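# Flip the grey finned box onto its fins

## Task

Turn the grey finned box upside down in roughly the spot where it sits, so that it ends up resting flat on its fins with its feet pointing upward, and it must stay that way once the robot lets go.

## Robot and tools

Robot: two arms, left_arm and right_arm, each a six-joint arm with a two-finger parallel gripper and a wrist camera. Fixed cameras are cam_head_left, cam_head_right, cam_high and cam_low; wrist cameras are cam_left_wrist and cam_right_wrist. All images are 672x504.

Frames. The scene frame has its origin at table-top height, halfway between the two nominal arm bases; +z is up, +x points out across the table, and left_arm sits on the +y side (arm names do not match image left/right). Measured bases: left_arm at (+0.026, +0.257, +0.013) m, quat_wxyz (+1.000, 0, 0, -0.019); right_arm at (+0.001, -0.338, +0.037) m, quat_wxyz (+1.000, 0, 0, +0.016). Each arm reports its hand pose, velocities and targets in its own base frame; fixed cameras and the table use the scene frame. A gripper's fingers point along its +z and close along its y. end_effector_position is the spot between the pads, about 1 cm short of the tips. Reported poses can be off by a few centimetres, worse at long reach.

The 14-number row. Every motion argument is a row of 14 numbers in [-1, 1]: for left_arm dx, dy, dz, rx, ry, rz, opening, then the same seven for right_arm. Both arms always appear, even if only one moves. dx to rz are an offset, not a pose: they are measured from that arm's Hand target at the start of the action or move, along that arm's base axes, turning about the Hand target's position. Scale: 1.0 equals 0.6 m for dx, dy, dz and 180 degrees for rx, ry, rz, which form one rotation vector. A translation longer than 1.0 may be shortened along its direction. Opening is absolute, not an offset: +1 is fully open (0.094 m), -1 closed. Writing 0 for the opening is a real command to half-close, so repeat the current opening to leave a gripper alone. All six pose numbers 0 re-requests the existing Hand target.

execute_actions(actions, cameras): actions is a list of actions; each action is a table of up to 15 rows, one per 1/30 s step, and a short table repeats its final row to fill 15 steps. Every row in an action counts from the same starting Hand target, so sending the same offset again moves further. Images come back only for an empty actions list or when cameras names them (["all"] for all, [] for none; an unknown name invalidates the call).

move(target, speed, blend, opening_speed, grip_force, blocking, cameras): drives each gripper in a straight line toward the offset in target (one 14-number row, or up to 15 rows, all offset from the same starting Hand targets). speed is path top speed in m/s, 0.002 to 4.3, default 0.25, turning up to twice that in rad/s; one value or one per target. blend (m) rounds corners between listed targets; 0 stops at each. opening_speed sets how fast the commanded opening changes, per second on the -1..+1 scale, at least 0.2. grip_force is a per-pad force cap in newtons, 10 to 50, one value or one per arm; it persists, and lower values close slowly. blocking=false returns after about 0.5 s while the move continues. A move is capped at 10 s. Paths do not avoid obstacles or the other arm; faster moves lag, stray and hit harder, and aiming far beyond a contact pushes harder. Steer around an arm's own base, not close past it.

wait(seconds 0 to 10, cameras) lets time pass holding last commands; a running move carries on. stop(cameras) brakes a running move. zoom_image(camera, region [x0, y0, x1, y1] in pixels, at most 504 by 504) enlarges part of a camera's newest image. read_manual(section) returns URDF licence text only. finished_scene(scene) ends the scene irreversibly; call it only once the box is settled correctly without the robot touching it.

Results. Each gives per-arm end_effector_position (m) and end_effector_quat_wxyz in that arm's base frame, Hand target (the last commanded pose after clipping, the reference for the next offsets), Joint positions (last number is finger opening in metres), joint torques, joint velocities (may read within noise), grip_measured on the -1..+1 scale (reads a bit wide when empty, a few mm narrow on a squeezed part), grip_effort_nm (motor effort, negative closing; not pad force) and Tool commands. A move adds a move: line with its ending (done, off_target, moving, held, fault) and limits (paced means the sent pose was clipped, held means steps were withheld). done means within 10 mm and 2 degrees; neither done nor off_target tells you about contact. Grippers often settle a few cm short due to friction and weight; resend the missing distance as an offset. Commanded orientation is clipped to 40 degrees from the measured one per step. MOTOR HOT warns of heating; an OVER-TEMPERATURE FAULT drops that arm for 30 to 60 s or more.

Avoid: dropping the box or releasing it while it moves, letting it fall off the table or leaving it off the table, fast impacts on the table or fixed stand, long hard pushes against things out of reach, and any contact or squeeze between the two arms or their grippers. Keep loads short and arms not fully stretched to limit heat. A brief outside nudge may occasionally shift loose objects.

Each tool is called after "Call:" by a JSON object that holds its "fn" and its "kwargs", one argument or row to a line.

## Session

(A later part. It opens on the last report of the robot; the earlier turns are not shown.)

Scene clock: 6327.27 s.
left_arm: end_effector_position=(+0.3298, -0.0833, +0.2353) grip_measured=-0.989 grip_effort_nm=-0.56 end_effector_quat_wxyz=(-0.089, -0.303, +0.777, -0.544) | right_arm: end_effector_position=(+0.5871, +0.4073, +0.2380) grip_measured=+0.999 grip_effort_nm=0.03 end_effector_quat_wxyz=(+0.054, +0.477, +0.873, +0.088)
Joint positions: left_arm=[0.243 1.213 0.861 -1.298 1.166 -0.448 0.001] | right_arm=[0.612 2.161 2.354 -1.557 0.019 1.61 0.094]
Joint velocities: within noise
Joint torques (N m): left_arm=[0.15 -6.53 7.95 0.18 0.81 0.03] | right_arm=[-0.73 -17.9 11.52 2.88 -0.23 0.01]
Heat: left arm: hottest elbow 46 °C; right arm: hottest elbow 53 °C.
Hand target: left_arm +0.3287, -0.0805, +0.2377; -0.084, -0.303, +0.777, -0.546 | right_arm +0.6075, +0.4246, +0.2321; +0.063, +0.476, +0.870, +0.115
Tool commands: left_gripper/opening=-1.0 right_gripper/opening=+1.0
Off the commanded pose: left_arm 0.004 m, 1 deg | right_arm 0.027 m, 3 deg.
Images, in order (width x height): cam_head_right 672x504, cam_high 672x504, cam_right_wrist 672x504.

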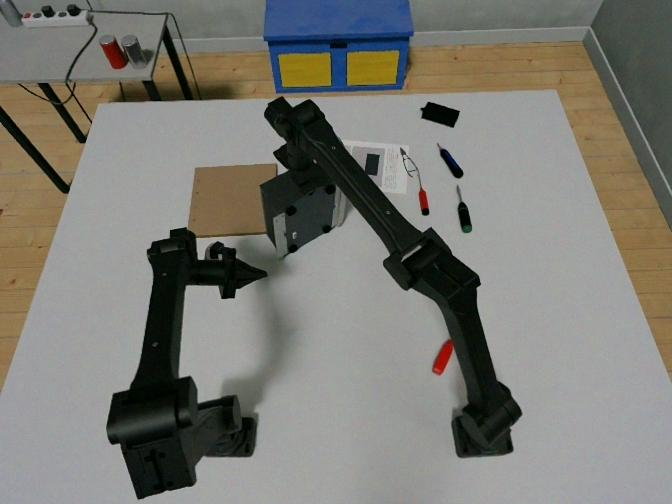

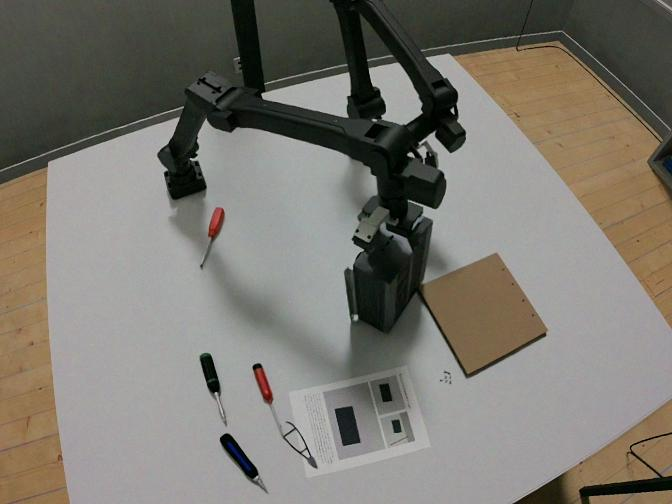

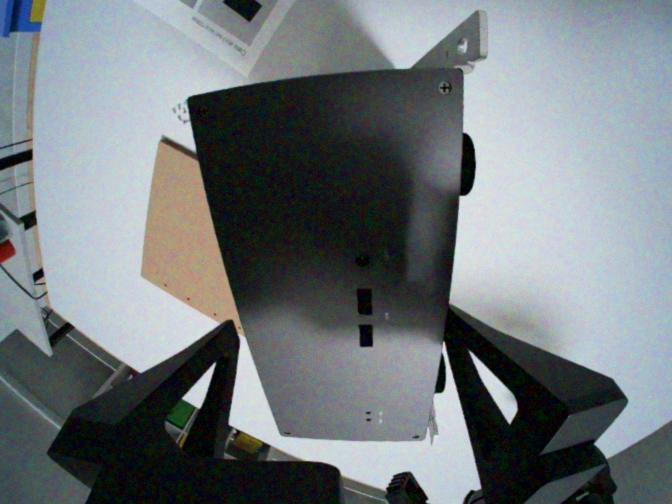

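Call:
{"fn": "move", "kwargs": {
  "target": [0,0,0,0,0,0,-1, -0.0282,-0.0179,0.008,0,0,0,0.6],
  "speed": 0.03,
  "opening_speed": 0.3,
  "cameras": ["cam_right_wrist","cam_low"]
}}

Call:
{"fn": "zoom_image", "kwargs": {
  "camera": "cam_low",
  "region": [320, 200, 410, 290]
}}

Scene clock: 6447.77 s.
left_arm: end_effector_position=(+0.3298, -0.0833, +0.2353) grip_measured=-0.989 grip_effort_nm=-0.57 end_effector_quat_wxyz=(-0.089, -0.303, +0.777, -0.544) | right_arm: end_effector_position=(+0.5838, +0.4029, +0.2382) grip_measured=+0.603 grip_effort_nm=-0.13 end_effector_quat_wxyz=(+0.058, +0.477, +0.872, +0.096)
Joint positions: left_arm=[0.243 1.213 0.861 -1.298 1.166 -0.448 0.001] | right_arm=[0.609 2.121 2.285 -1.512 0.018 1.609 0.075]
Joint torques (N m): left_arm=[0.09 -6.48 7.97 0.17 0.81 0.01] | right_arm=[-0.38 -20.95 7.95 2.69 -0.11 0.03]
Heat: left arm: hottest elbow 45 °C; right arm: hottest elbow 52 °C.
Hand target: left_arm +0.3287, -0.0805, +0.2377; -0.084, -0.303, +0.777, -0.546 | right_arm +0.5905, +0.4139, +0.2370; +0.063, +0.476, +0.870, +0.115
Off the commanded pose: left_arm 0.004 m, 1 deg | right_arm 0.013 m, 2 deg.
move: off_target (right_arm)
Images, in order (width x height): cam_low 672x504, cam_right_wrist 672x504.

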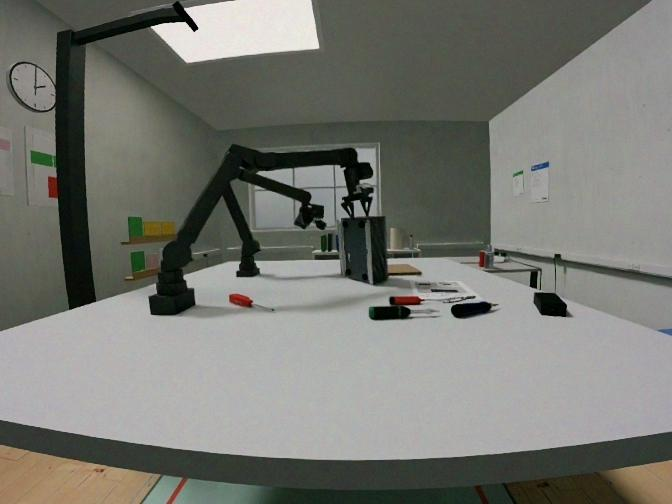

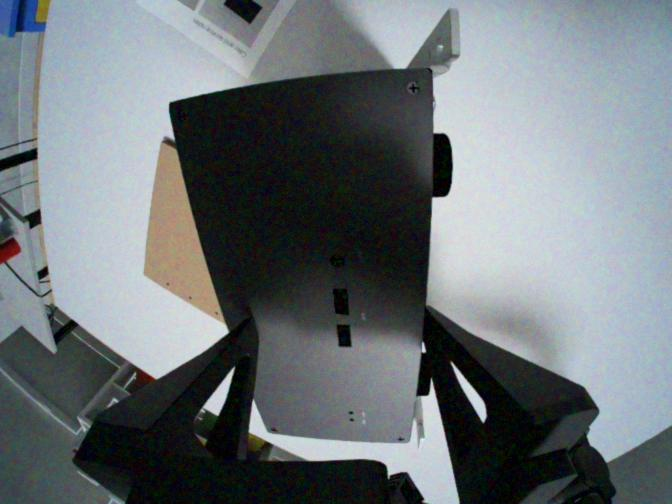

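Scaled by 5.600.

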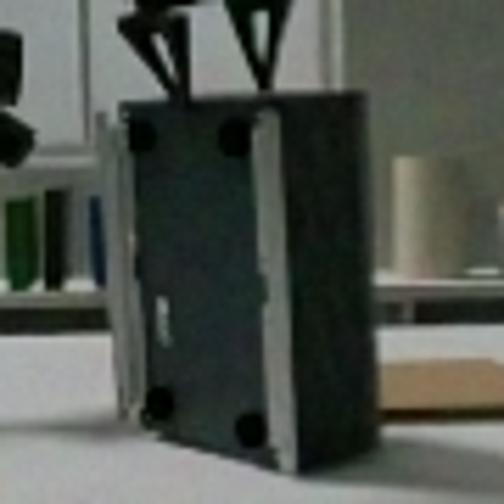

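Call:
{"fn": "move", "kwargs": {
  "target": [
    [0,0,0,0,0,0,-1, 0,0,0.03,0,0,0,0.6],
    [0,0,0,0,0,0,-1, -0.07,-0.0444,0.15,0,0,0,1.0]
  ],
  "speed": 0.05,
  "blend": [0.01,0],
  "opening_speed": 0.5,
  "cameras": ["cam_right_wrist","cam_low"]
}}

Call:
{"fn": "zoom_image", "kwargs": {
  "camera": "cam_low",
  "region": [320, 200, 410, 290]
}}

Scene clock: 6461.63 s.
left_arm: end_effector_position=(+0.3298, -0.0833, +0.2353) grip_measured=-0.989 grip_effort_nm=-0.57 end_effector_quat_wxyz=(-0.089, -0.303, +0.777, -0.544) | right_arm: end_effector_position=(+0.5498, +0.3805, +0.2982) grip_measured=+0.997 grip_effort_nm=0.08 end_effector_quat_wxyz=(+0.052, +0.478, +0.872, +0.091)
Joint positions: left_arm=[0.243 1.213 0.861 -1.298 1.166 -0.448 0.001] | right_arm=[0.609 2.022 2.285 -1.623 0.012 1.61 0.094]
Joint torques (N m): left_arm=[0.09 -6.53 7.92 0.16 0.82 0.02] | right_arm=[0.03 -20.13 11.26 0.59 0.12 0.02]
Heat: left arm: hottest elbow 45 °C; right arm: hottest elbow 53 °C.
Hand target: left_arm +0.3287, -0.0805, +0.2377; -0.084, -0.303, +0.777, -0.546 | right_arm +0.5485, +0.3873, +0.3270; +0.063, +0.476, +0.870, +0.115
Off the commanded pose: left_arm 0.004 m, 1 deg | right_arm 0.030 m, 3 deg.
move: off_target (right_arm); blend cut to 0.0089 m at target 1; target 2's new opening was sent with right_arm's hand 0.030 m and 3 deg from that target
Images, in order (width x height): cam_low 672x504, cam_right_wrist 672x504.

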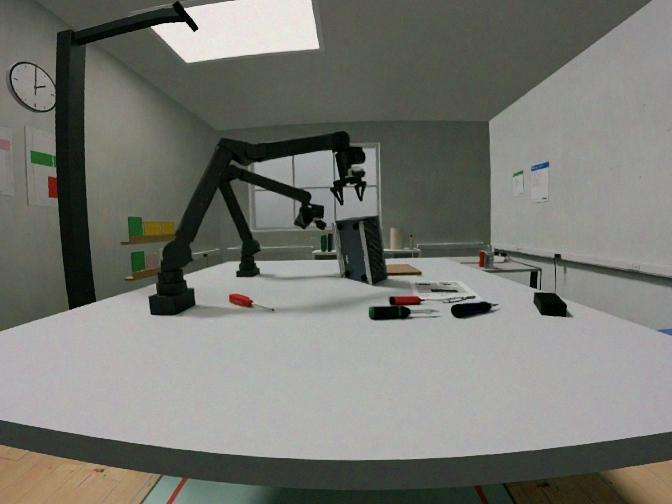

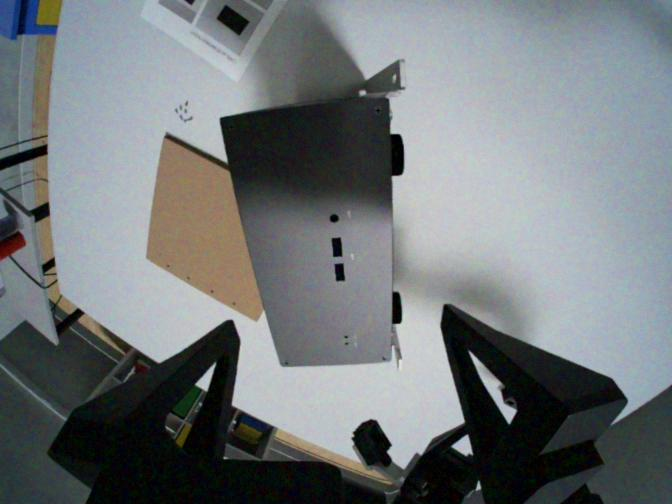

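Scaled by 5.600.

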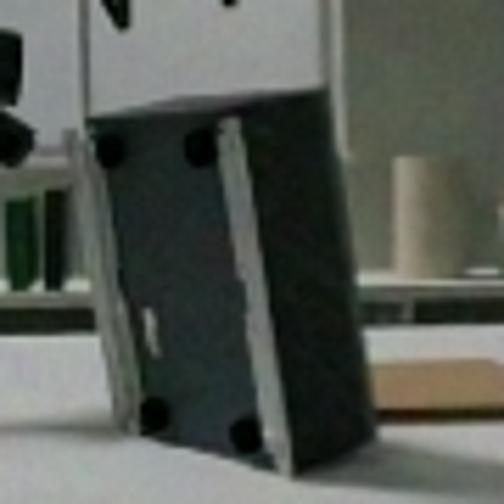

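Call:
{"fn": "execute_actions", "kwargs": {
  "actions": []
}}

Call:
{"fn": "zoom_image", "kwargs": {
  "camera": "cam_high",
  "region": [330, 200, 450, 340]
}}

Call:
{"fn": "zoom_image", "kwargs": {
  "camera": "cam_head_right",
  "region": [220, 150, 370, 270]
}}

Call:
{"fn": "zoom_image", "kwargs": {
  "camera": "cam_left_wrist",
  "region": [0, 0, 450, 340]
}}

Scene clock: 6474.60 s.
left_arm: end_effector_position=(+0.3298, -0.0833, +0.2353) grip_measured=-0.989 grip_effort_nm=-0.56 end_effector_quat_wxyz=(-0.089, -0.303, +0.777, -0.544) | right_arm: end_effector_position=(+0.5498, +0.3805, +0.2982) grip_measured=+0.998 grip_effort_nm=0.08 end_effector_quat_wxyz=(+0.052, +0.478, +0.872, +0.091)
Joint positions: left_arm=[0.243 1.213 0.861 -1.298 1.166 -0.448 0.001] | right_arm=[0.609 2.022 2.285 -1.623 0.012 1.61 0.094]
Joint velocities: within noise
Joint torques (N m): left_arm=[0.21 -6.36 7.95 0.14 0.81 0.02] | right_arm=[-0.32 -20.42 11.17 0.59 0.12 0.05]
Heat: left arm: hottest elbow 45 °C; right arm: hottest elbow 55 °C.
Hand target: left_arm +0.3287, -0.0805, +0.2377; -0.084, -0.303, +0.777, -0.546 | right_arm +0.5485, +0.3873, +0.3270; +0.063, +0.476, +0.870, +0.115
Tool commands: left_gripper/opening=-1.0 right_gripper/opening=+1.0
Off the commanded pose: left_arm 0.004 m, 1 deg | right_arm 0.030 m, 3 deg.

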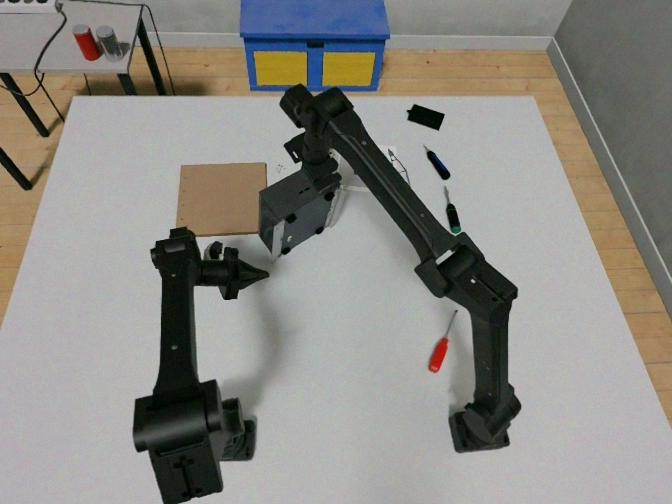

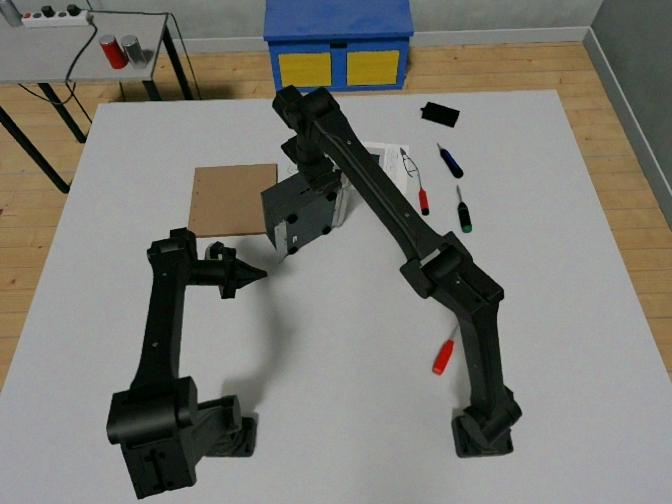

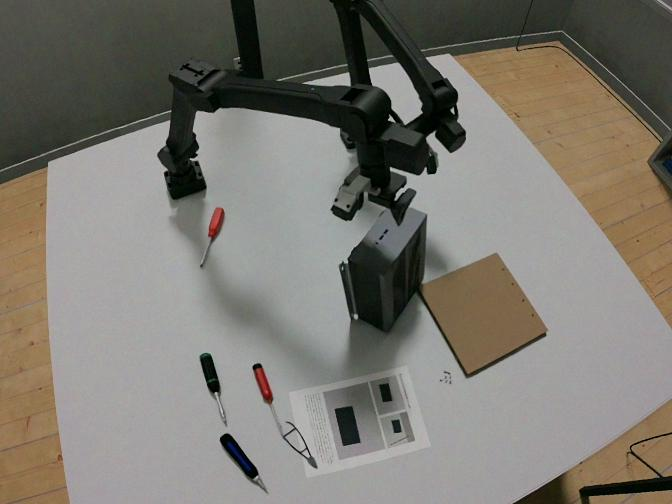

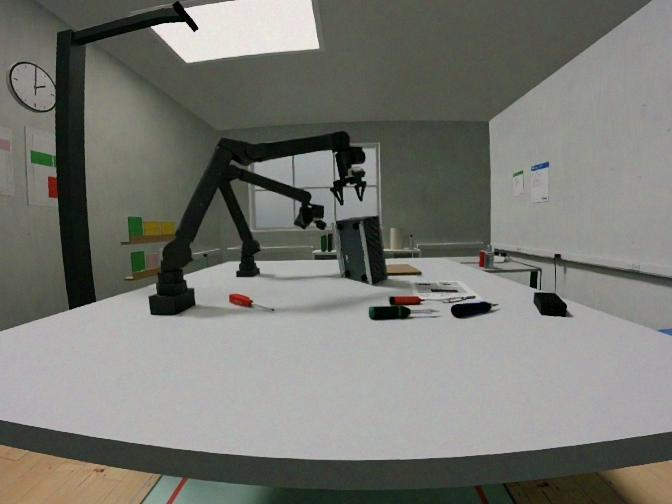

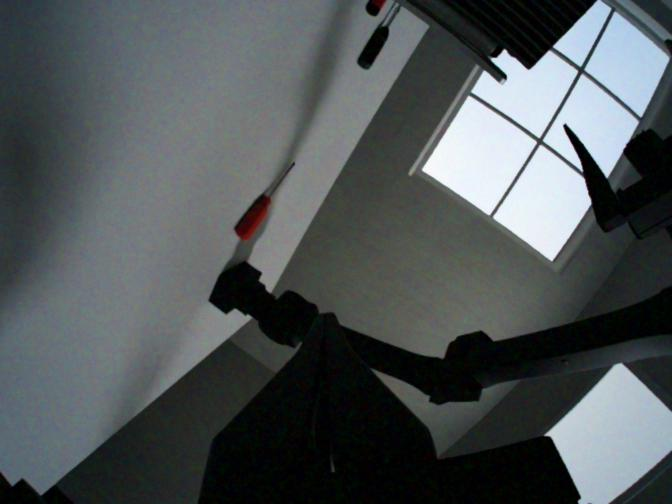

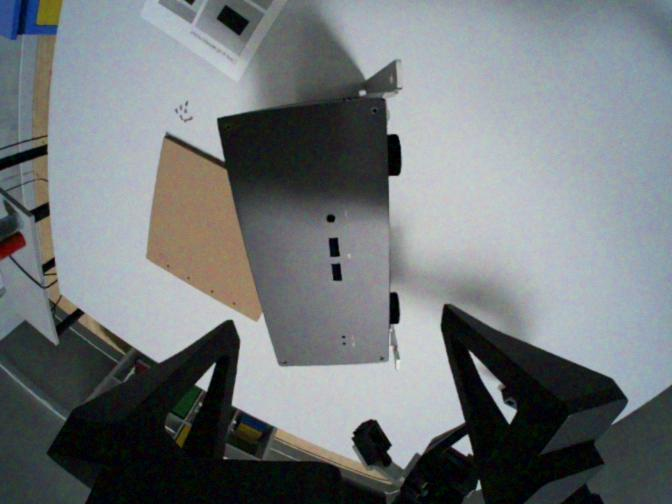

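Scaled by 3.600.

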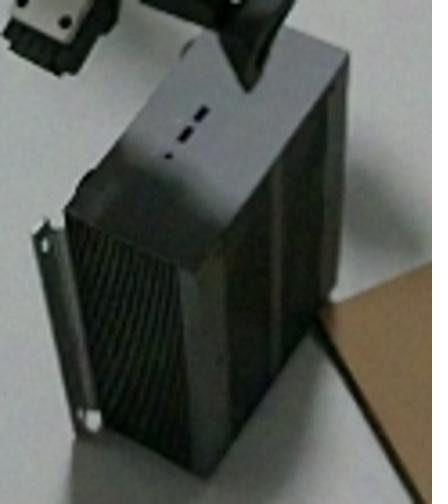

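Scaled by 3.360.

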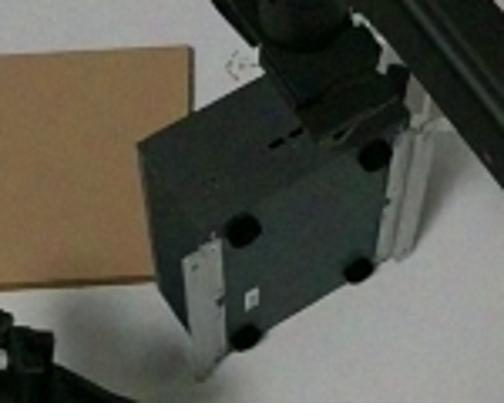

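Scaled by 1.120 from the camera's 672x504 image, which has a finer 960x720 frame.

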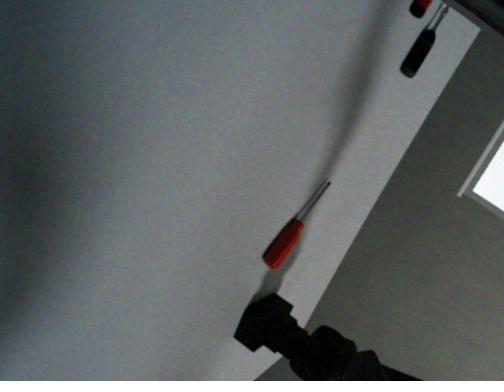

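Call:
{"fn": "move", "kwargs": {
  "target": [0,0,0,0,0,0,-1, 0.0203,0.0365,-0.0917,-0.0149,0.0234,0,1.0],
  "speed": 0.05,
  "cameras": ["cam_right_wrist","cam_low"]
}}

Call:
{"fn": "zoom_image", "kwargs": {
  "camera": "cam_right_wrist",
  "region": [150, 50, 550, 400]
}}

Scene clock: 6593.93 s.
left_arm: end_effector_position=(+0.3298, -0.0833, +0.2353) grip_measured=-0.989 grip_effort_nm=-0.57 end_effector_quat_wxyz=(-0.089, -0.303, +0.777, -0.544) | right_arm: end_effector_position=(+0.5498, +0.3805, +0.2982) grip_measured=+0.998 grip_effort_nm=0.08 end_effector_quat_wxyz=(+0.052, +0.478, +0.872, +0.091)
Joint positions: left_arm=[0.243 1.213 0.861 -1.298 1.166 -0.448 0.001] | right_arm=[0.609 2.022 2.285 -1.623 0.012 1.61 0.094]
Joint torques (N m): left_arm=[0.15 -6.3 7.94 0.2 0.82 0.02] | right_arm=[0.03 -20.66 11.22 0.51 0.13 0.04]
Heat: left arm: no reading; right arm: no reading.
Hand target: left_arm +0.3287, -0.0805, +0.2377; -0.084, -0.303, +0.777, -0.546 | right_arm +0.5485, +0.3873, +0.3270; +0.063, +0.476, +0.870, +0.115
Tool commands: left_gripper/opening=-1.0 right_gripper/opening=+1.0
NO CONTROL: MOTORS OFF. The power of the arms went off while the arms waited for this call, through no command of yours: the arms are limp, and their grippers may let go. The readings of the arms here are old: from when control was lost, or earlier. Any pictures here may show the arms still falling. What the arms strike, push or drop without control can cost score or fail the task. If the arms hit each other without control, that can cost score but does not end the scene. A move or wait that this ends or prevents says "fault": that word means this event, not a fault of the arms. Your reply's later calls are not run. Nothing of this call ran. The arms run no command until a result says that a person gave control back. To wait, call execute_actions with no actions, or call wait with any seconds it accepts: either call returns when control is back, or after at most 30 seconds. The wait itself costs no score and uses none of the scene's actions.
ARM HIT: the left arm struck its own base or body hard.
ARM HIT: the left arm struck itself hard.
move: fault
Images, in order (width x height): cam_low 672x504, cam_right_wrist 672x504.

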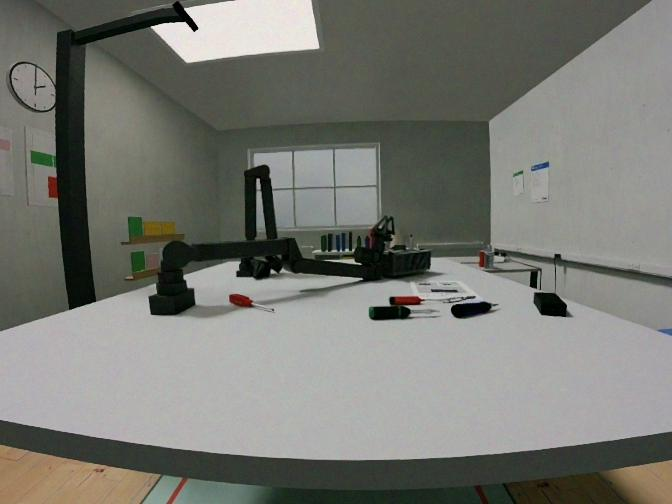

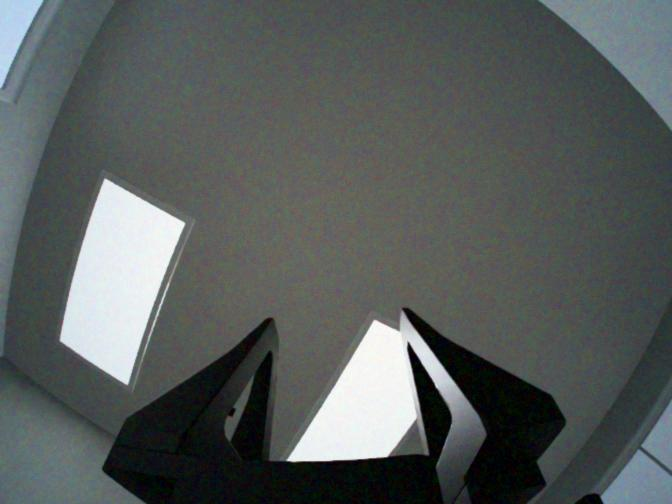

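Scaled by 1.260 from the camera's 672x504 image, which has a finer 960x720 frame.

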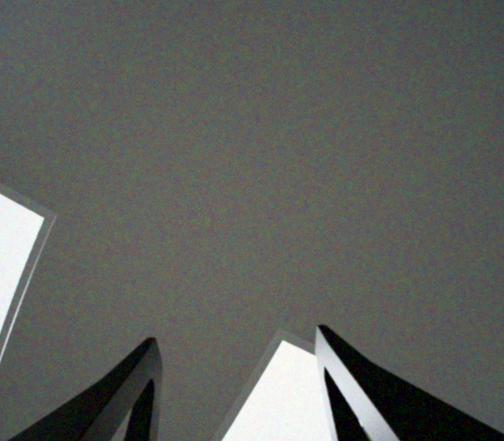

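Call:
{"fn": "execute_actions", "kwargs": {
  "actions": []
}}

Scene clock: 6618.10 s.
left_arm: end_effector_position=(+0.0984, -0.1297, -0.0009) grip_measured=-0.923 grip_effort_nm=0.02 end_effector_quat_wxyz=(+0.346, +0.492, +0.669, -0.437) | right_arm: end_effector_position=(+0.7108, +0.4207, +0.2225) grip_measured=+0.203 grip_effort_nm=-0.01 end_effector_quat_wxyz=(+0.294, +0.181, -0.017, +0.938)
Joint positions: left_arm=[0.329 1.614 0.134 -0.705 1.088 1.977 0.004] | right_arm=[0.598 3.14 2.941 1.565 0.304 1.968 0.057]
Joint velocities: within noise
Joint torques (N m): left_arm=[-0.73 0.97 0.28 0.31 0.05 -0.2] | right_arm=[-0.21 0.62 -0.46 0.24 -0.04 -0.01]
Heat: left arm: hottest elbow 43 °C; right arm: hottest elbow 49 °C.
Hand target: left_arm +0.0984, -0.1297, -0.0009; +0.346, +0.492, +0.669, -0.437 | right_arm +0.7108, +0.4207, +0.2225; +0.294, +0.181, -0.017, +0.938
Tool commands: left_gripper/opening=-0.922987 right_gripper/opening=+0.20326
CONTROL GIVEN BACK BY A PERSON. The power is on again. The arms and their grippers hold where they came to rest, not your last command. Their grippers do not squeeze until commanded. The arms may rest on the table, on a part, on each other or against the robot's own body, stand at a joint limit or lie folded up, and parts may have moved. Move slowly at first; if an arm does not follow, try another direction. If the arms lie or press on each other, first move them apart, starting from their current pose. A hard hit or press between them can end the scene. Commands run again from your next reply on.

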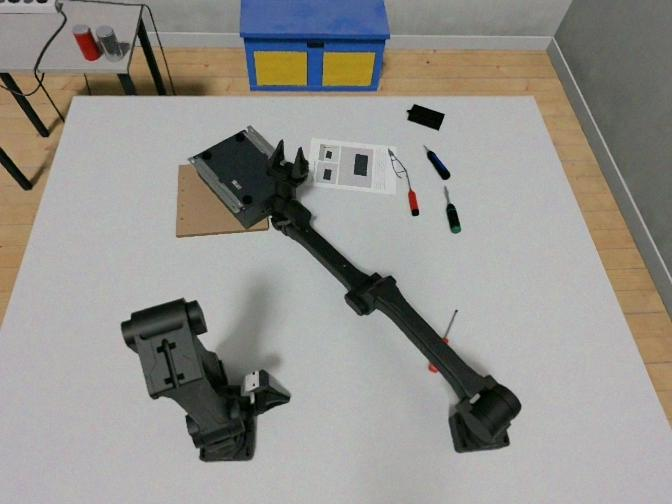

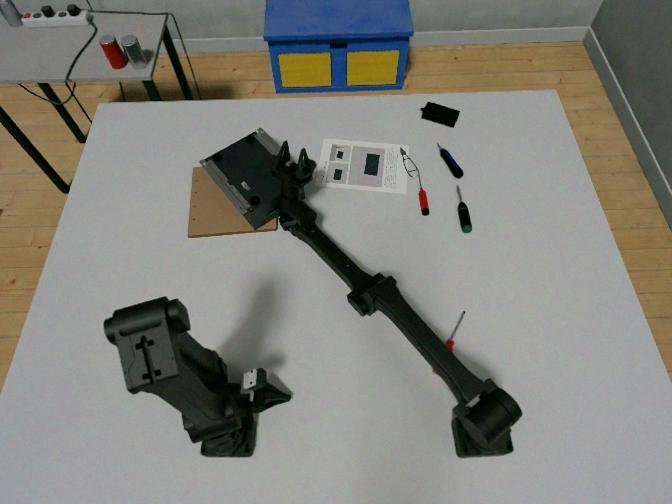

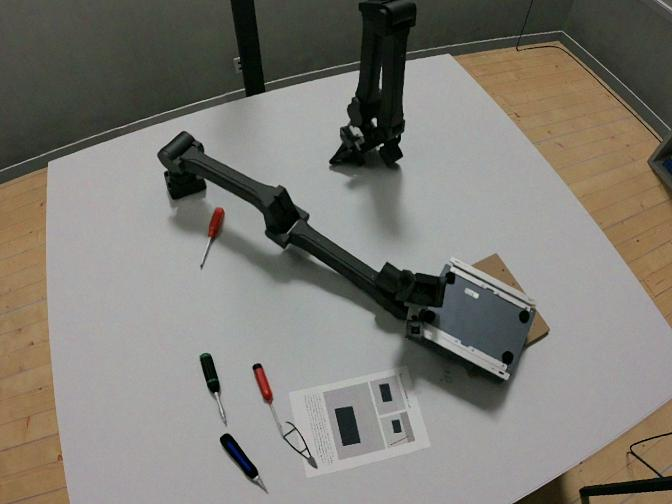

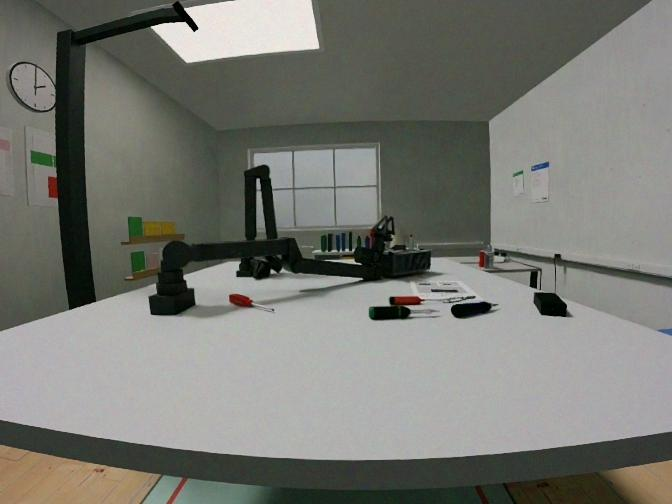

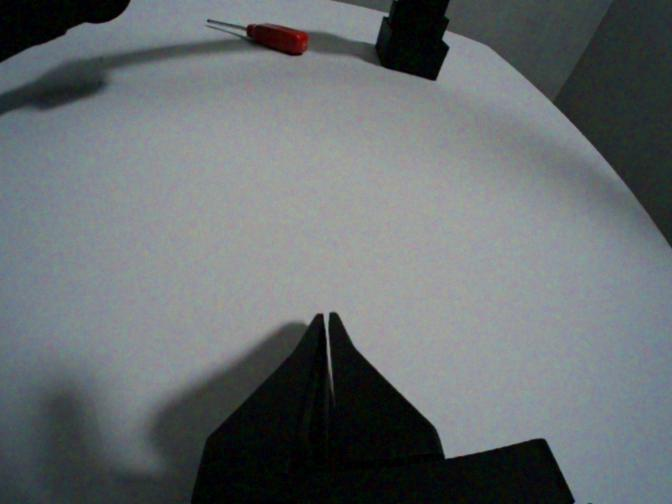

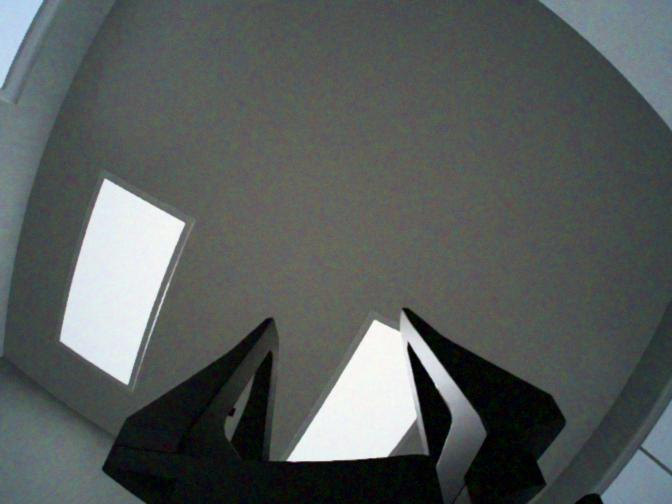

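Call:
{"fn": "move", "kwargs": {
  "target": [0.08,0,0.15,0,0,0,-0.92, -0.10,-0.065,0.13,0,0,0,0.2],
  "speed": 0.04,
  "cameras": ["cam_low","cam_high","cam_head_right"]
}}

Scene clock: 6640.50 s.
left_arm: end_effector_position=(+0.1366, -0.1312, +0.0815) grip_measured=-0.923 grip_effort_nm=0.16 end_effector_quat_wxyz=(+0.342, +0.487, +0.671, -0.443) | right_arm: end_effector_position=(+0.7026, +0.4148, +0.2939) grip_measured=+0.202 grip_effort_nm=-0.09 end_effector_quat_wxyz=(+0.300, +0.156, -0.048, +0.940)
Joint positions: left_arm=[0.228 1.114 0.263 -1.173 1.141 1.776 0.004] | right_arm=[0.598 3.038 2.917 1.57 0.306 1.945 0.056]
Joint torques (N m): left_arm=[-1.49 -1.61 7.41 -0.55 0.72 -0.31] | right_arm=[-0.85 -27.81 7.57 0.46 -0.21 -0.13]
Heat: left arm: hottest elbow 42 °C; right arm: hottest elbow 47 °C.
Hand target: left_arm +0.1463, -0.1298, +0.0892; +0.346, +0.493, +0.669, -0.437 | right_arm +0.6507, +0.3818, +0.3003; +0.294, +0.181, -0.017, +0.938
Off the commanded pose: left_arm 0.013 m, 1 deg | right_arm 0.062 m, 5 deg.
CONTROL GIVEN BACK BY A PERSON, as an earlier result said. Commands run again.
elbow sent back (right arm): the controller read joint 3 (elbow) straighter than it allows and moved its target back, which can move the hand without a command.
joint sent to its limit (right arm) — joint 4 (wrist pitch), upper limit. The joint targets are off in position and orientation.
move: off_target (left_arm, right_arm)
Images, in order (width x height): cam_head_right 672x504, cam_high 672x504, cam_low 672x504.

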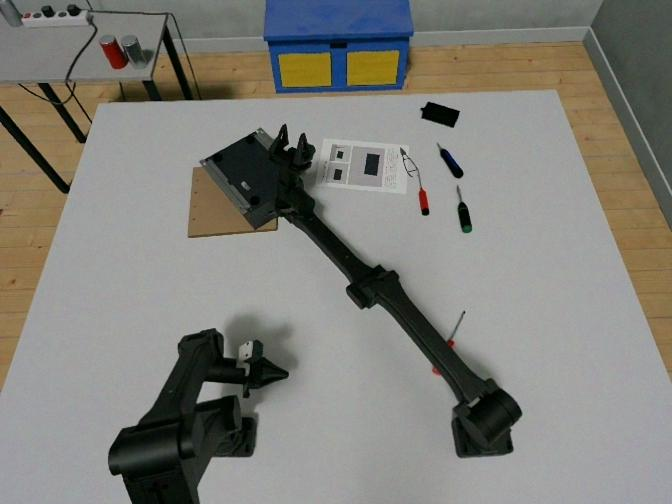

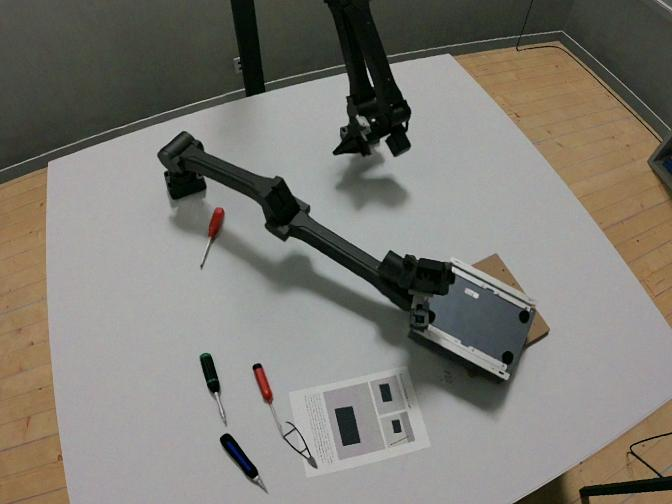

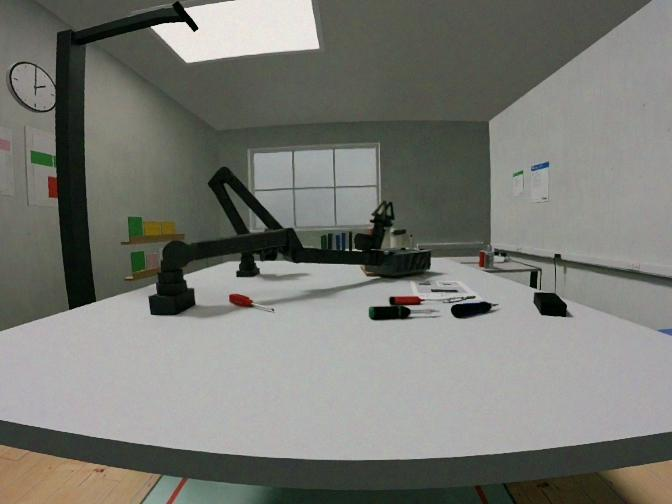

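Call:
{"fn": "zoom_image", "kwargs": {
  "camera": "cam_low",
  "region": [340, 190, 450, 290]
}}

Call:
{"fn": "zoom_image", "kwargs": {
  "camera": "cam_high",
  "region": [370, 240, 570, 400]
}}

Call:
{"fn": "zoom_image", "kwargs": {
  "camera": "cam_head_right",
  "region": [180, 110, 340, 240]
}}

Scaled by 4.582.

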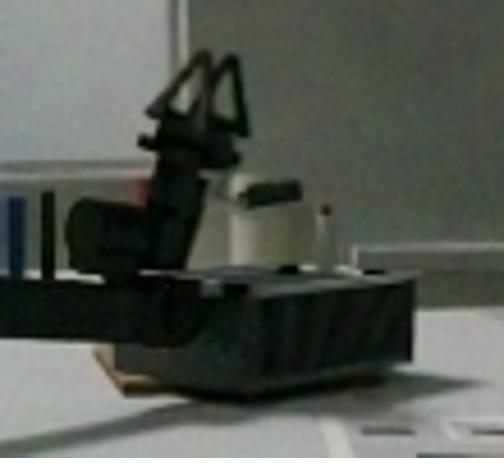

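Scaled by 2.520.

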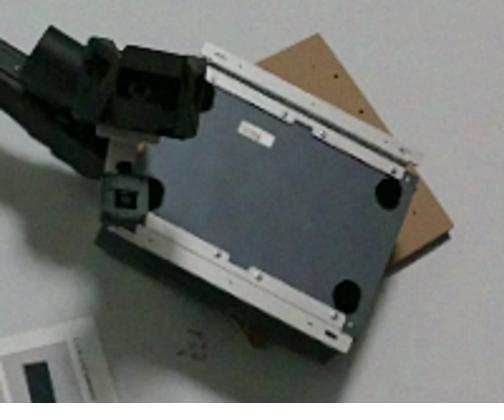

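Scaled by 3.150.

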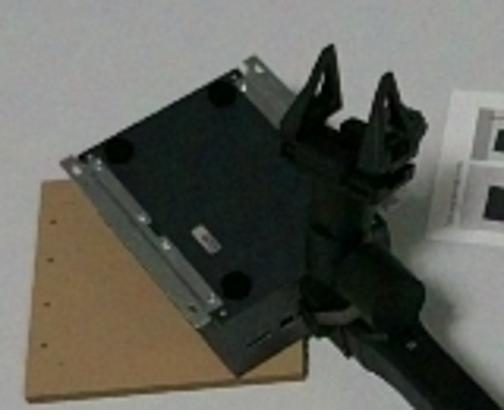

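Call:
{"fn": "move", "kwargs": {
  "target": [0,0,0,0,0,0,-0.92, -0.2697,-0.054,0.0667,-0.4244,0.3241,0.003,0.2],
  "speed": 0.1,
  "cameras": ["cam_low","cam_high","cam_head_right"]
}}

Scene clock: 6699.60 s.
left_arm: end_effector_position=(+0.1365, -0.1312, +0.0816) grip_measured=-0.923 grip_effort_nm=0.16 end_effector_quat_wxyz=(+0.342, +0.486, +0.671, -0.443) | right_arm: end_effector_position=(+0.6354, +0.4394, +0.3809) grip_measured=+0.202 grip_effort_nm=-0.09 end_effector_quat_wxyz=(+0.673, +0.616, +0.337, +0.230)
Joint positions: left_arm=[0.228 1.114 0.263 -1.173 1.141 1.776 0.004] | right_arm=[0.833 2.709 2.917 1.57 1.557 -0.377 0.056]
Joint torques (N m): left_arm=[-1.55 -1.67 7.43 -0.57 0.71 -0.31] | right_arm=[0.67 -25.05 7.83 -0.28 -0.62 -0.23]
Heat: left arm: hottest elbow 44 °C; right arm: hottest elbow 48 °C.
Hand target: left_arm +0.1463, -0.1298, +0.0892; +0.346, +0.493, +0.669, -0.437 | right_arm +0.4888, +0.3494, +0.3405; +0.506, +0.514, +0.545, +0.427
Off the commanded pose: left_arm 0.012 m, 1 deg | right_arm 0.177 m, 75 deg; orientation clipped.
joint sent to its limit (right arm) — joint 4 (wrist pitch), upper limit; joint 5 (wrist yaw), upper limit. The joint targets are off in position and orientation.
move: off_target (left_arm, right_arm); limits=paced
Images, in order (width x height): cam_head_right 672x504, cam_high 672x504, cam_low 672x504.

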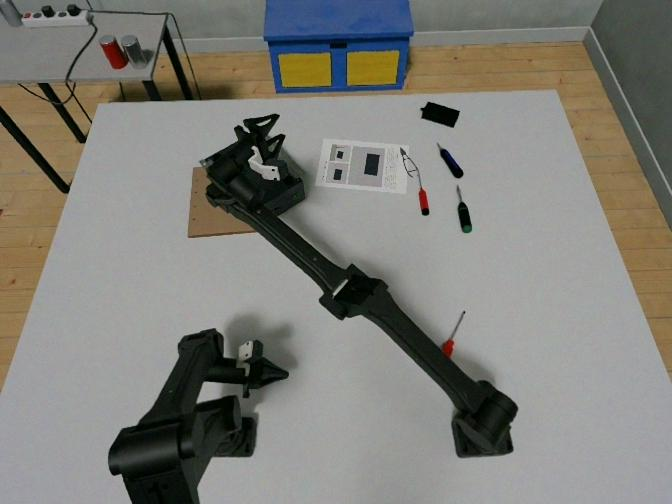

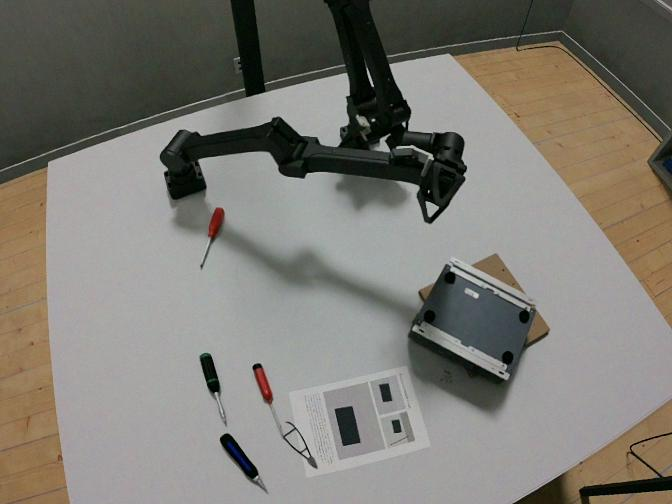

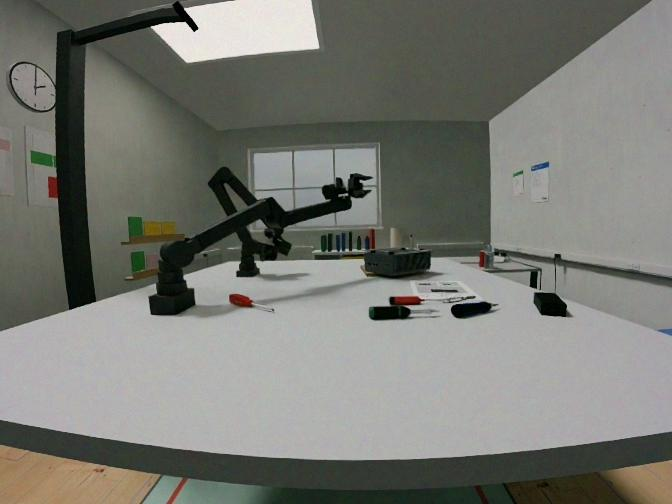

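Call:
{"fn": "move", "kwargs": {
  "target": [0,0,0,0,0,0,-0.92, -0.148,0.051,0.349,-0.2077,-0.4515,-0.1852,0.2],
  "speed": 0.12,
  "cameras": ["cam_low","cam_high","cam_head_right"]
}}

Scene clock: 6743.43 s.
left_arm: end_effector_position=(+0.1365, -0.1312, +0.0816) grip_measured=-0.923 grip_effort_nm=0.16 end_effector_quat_wxyz=(+0.342, +0.486, +0.671, -0.443) | right_arm: end_effector_position=(+0.4784, +0.4711, +0.6165) grip_measured=+0.202 grip_effort_nm=-0.09 end_effector_quat_wxyz=(+0.935, +0.161, -0.085, +0.305)
Joint positions: left_arm=[0.228 1.114 0.263 -1.173 1.141 1.776 0.004] | right_arm=[0.829 2.604 2.917 1.57 0.194 -0.229 0.056]
Joint torques (N m): left_arm=[-1.44 -1.55 7.41 -0.54 0.71 -0.29] | right_arm=[-1.67 -25 6.45 -0.66 -0.3 0.05]
Heat: left arm: hottest elbow 45 °C; right arm: hottest elbow 48 °C.
Hand target: left_arm +0.1463, -0.1298, +0.0892; +0.346, +0.493, +0.669, -0.437 | right_arm +0.4000, +0.3800, +0.5498; +0.943, +0.071, +0.039, +0.323
Off the commanded pose: left_arm 0.012 m, 1 deg | right_arm 0.137 m, 18 deg.
elbow stopped short (right arm): the move would have taken joint 3 (elbow) straighter than the controller allows.
joint sent to its limit (right arm) — joint 4 (wrist pitch), upper limit. The joint targets are off in position and orientation.
move: off_target (left_arm, right_arm)
Images, in order (width x height): cam_head_right 672x504, cam_high 672x504, cam_low 672x504.

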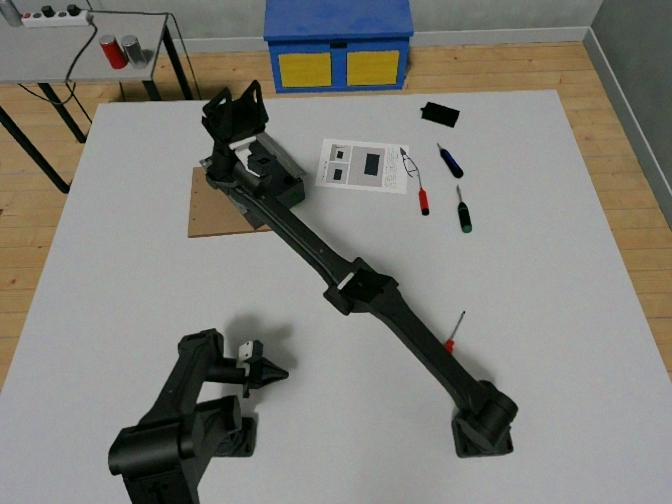

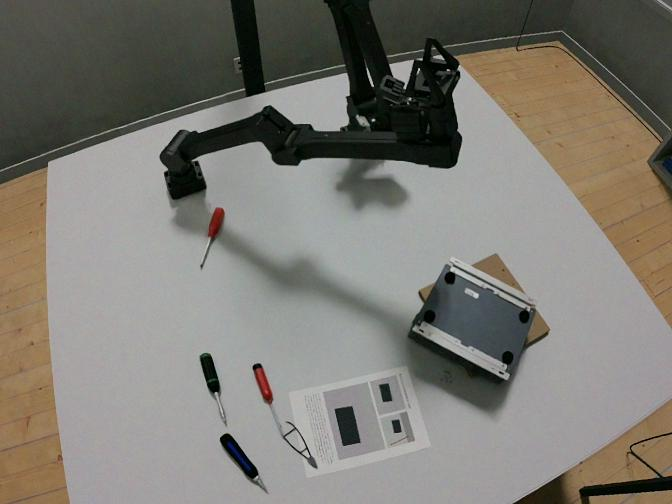

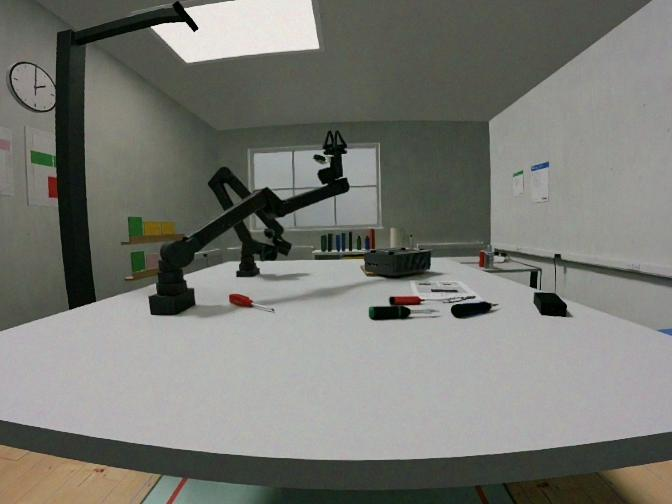

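Call:
{"fn": "move", "kwargs": {
  "target": [0,0,0,0,0,0,-0.92, 0.335,0.368,-0.083,-0.2193,0.1664,0.0457,0.2],
  "speed": 0.12,
  "cameras": []
}}

Scene clock: 6799.37 s.
left_arm: end_effector_position=(+0.1365, -0.1312, +0.0816) grip_measured=-0.923 grip_effort_nm=0.16 end_effector_quat_wxyz=(+0.342, +0.486, +0.671, -0.443) | right_arm: end_effector_position=(+0.5970, +0.6135, +0.4777) grip_measured=+0.202 grip_effort_nm=-0.09 end_effector_quat_wxyz=(+0.840, -0.179, +0.395, +0.327)
Joint positions: left_arm=[0.228 1.114 0.263 -1.173 1.141 1.776 0.004] | right_arm=[0.8 2.162 1.94 0.895 0.003 -0.057 0.056]
Joint torques (N m): left_arm=[-1.44 -1.61 7.41 -0.59 0.71 -0.31] | right_arm=[-2.02 -23.24 9.16 1.1 -0.19 0.03]
Heat: left arm: hottest elbow 45 °C; right arm: hottest elbow 46 °C.
Hand target: left_arm +0.1463, -0.1298, +0.0892; +0.346, +0.493, +0.669, -0.437 | right_arm +0.6011, +0.6006, +0.5002; +0.845, -0.171, +0.386, +0.327
Off the commanded pose: left_arm 0.012 m, 1 deg | right_arm 0.026 m, 1 deg.
move: off_target (left_arm, right_arm)
No camera images: "cameras" was empty.


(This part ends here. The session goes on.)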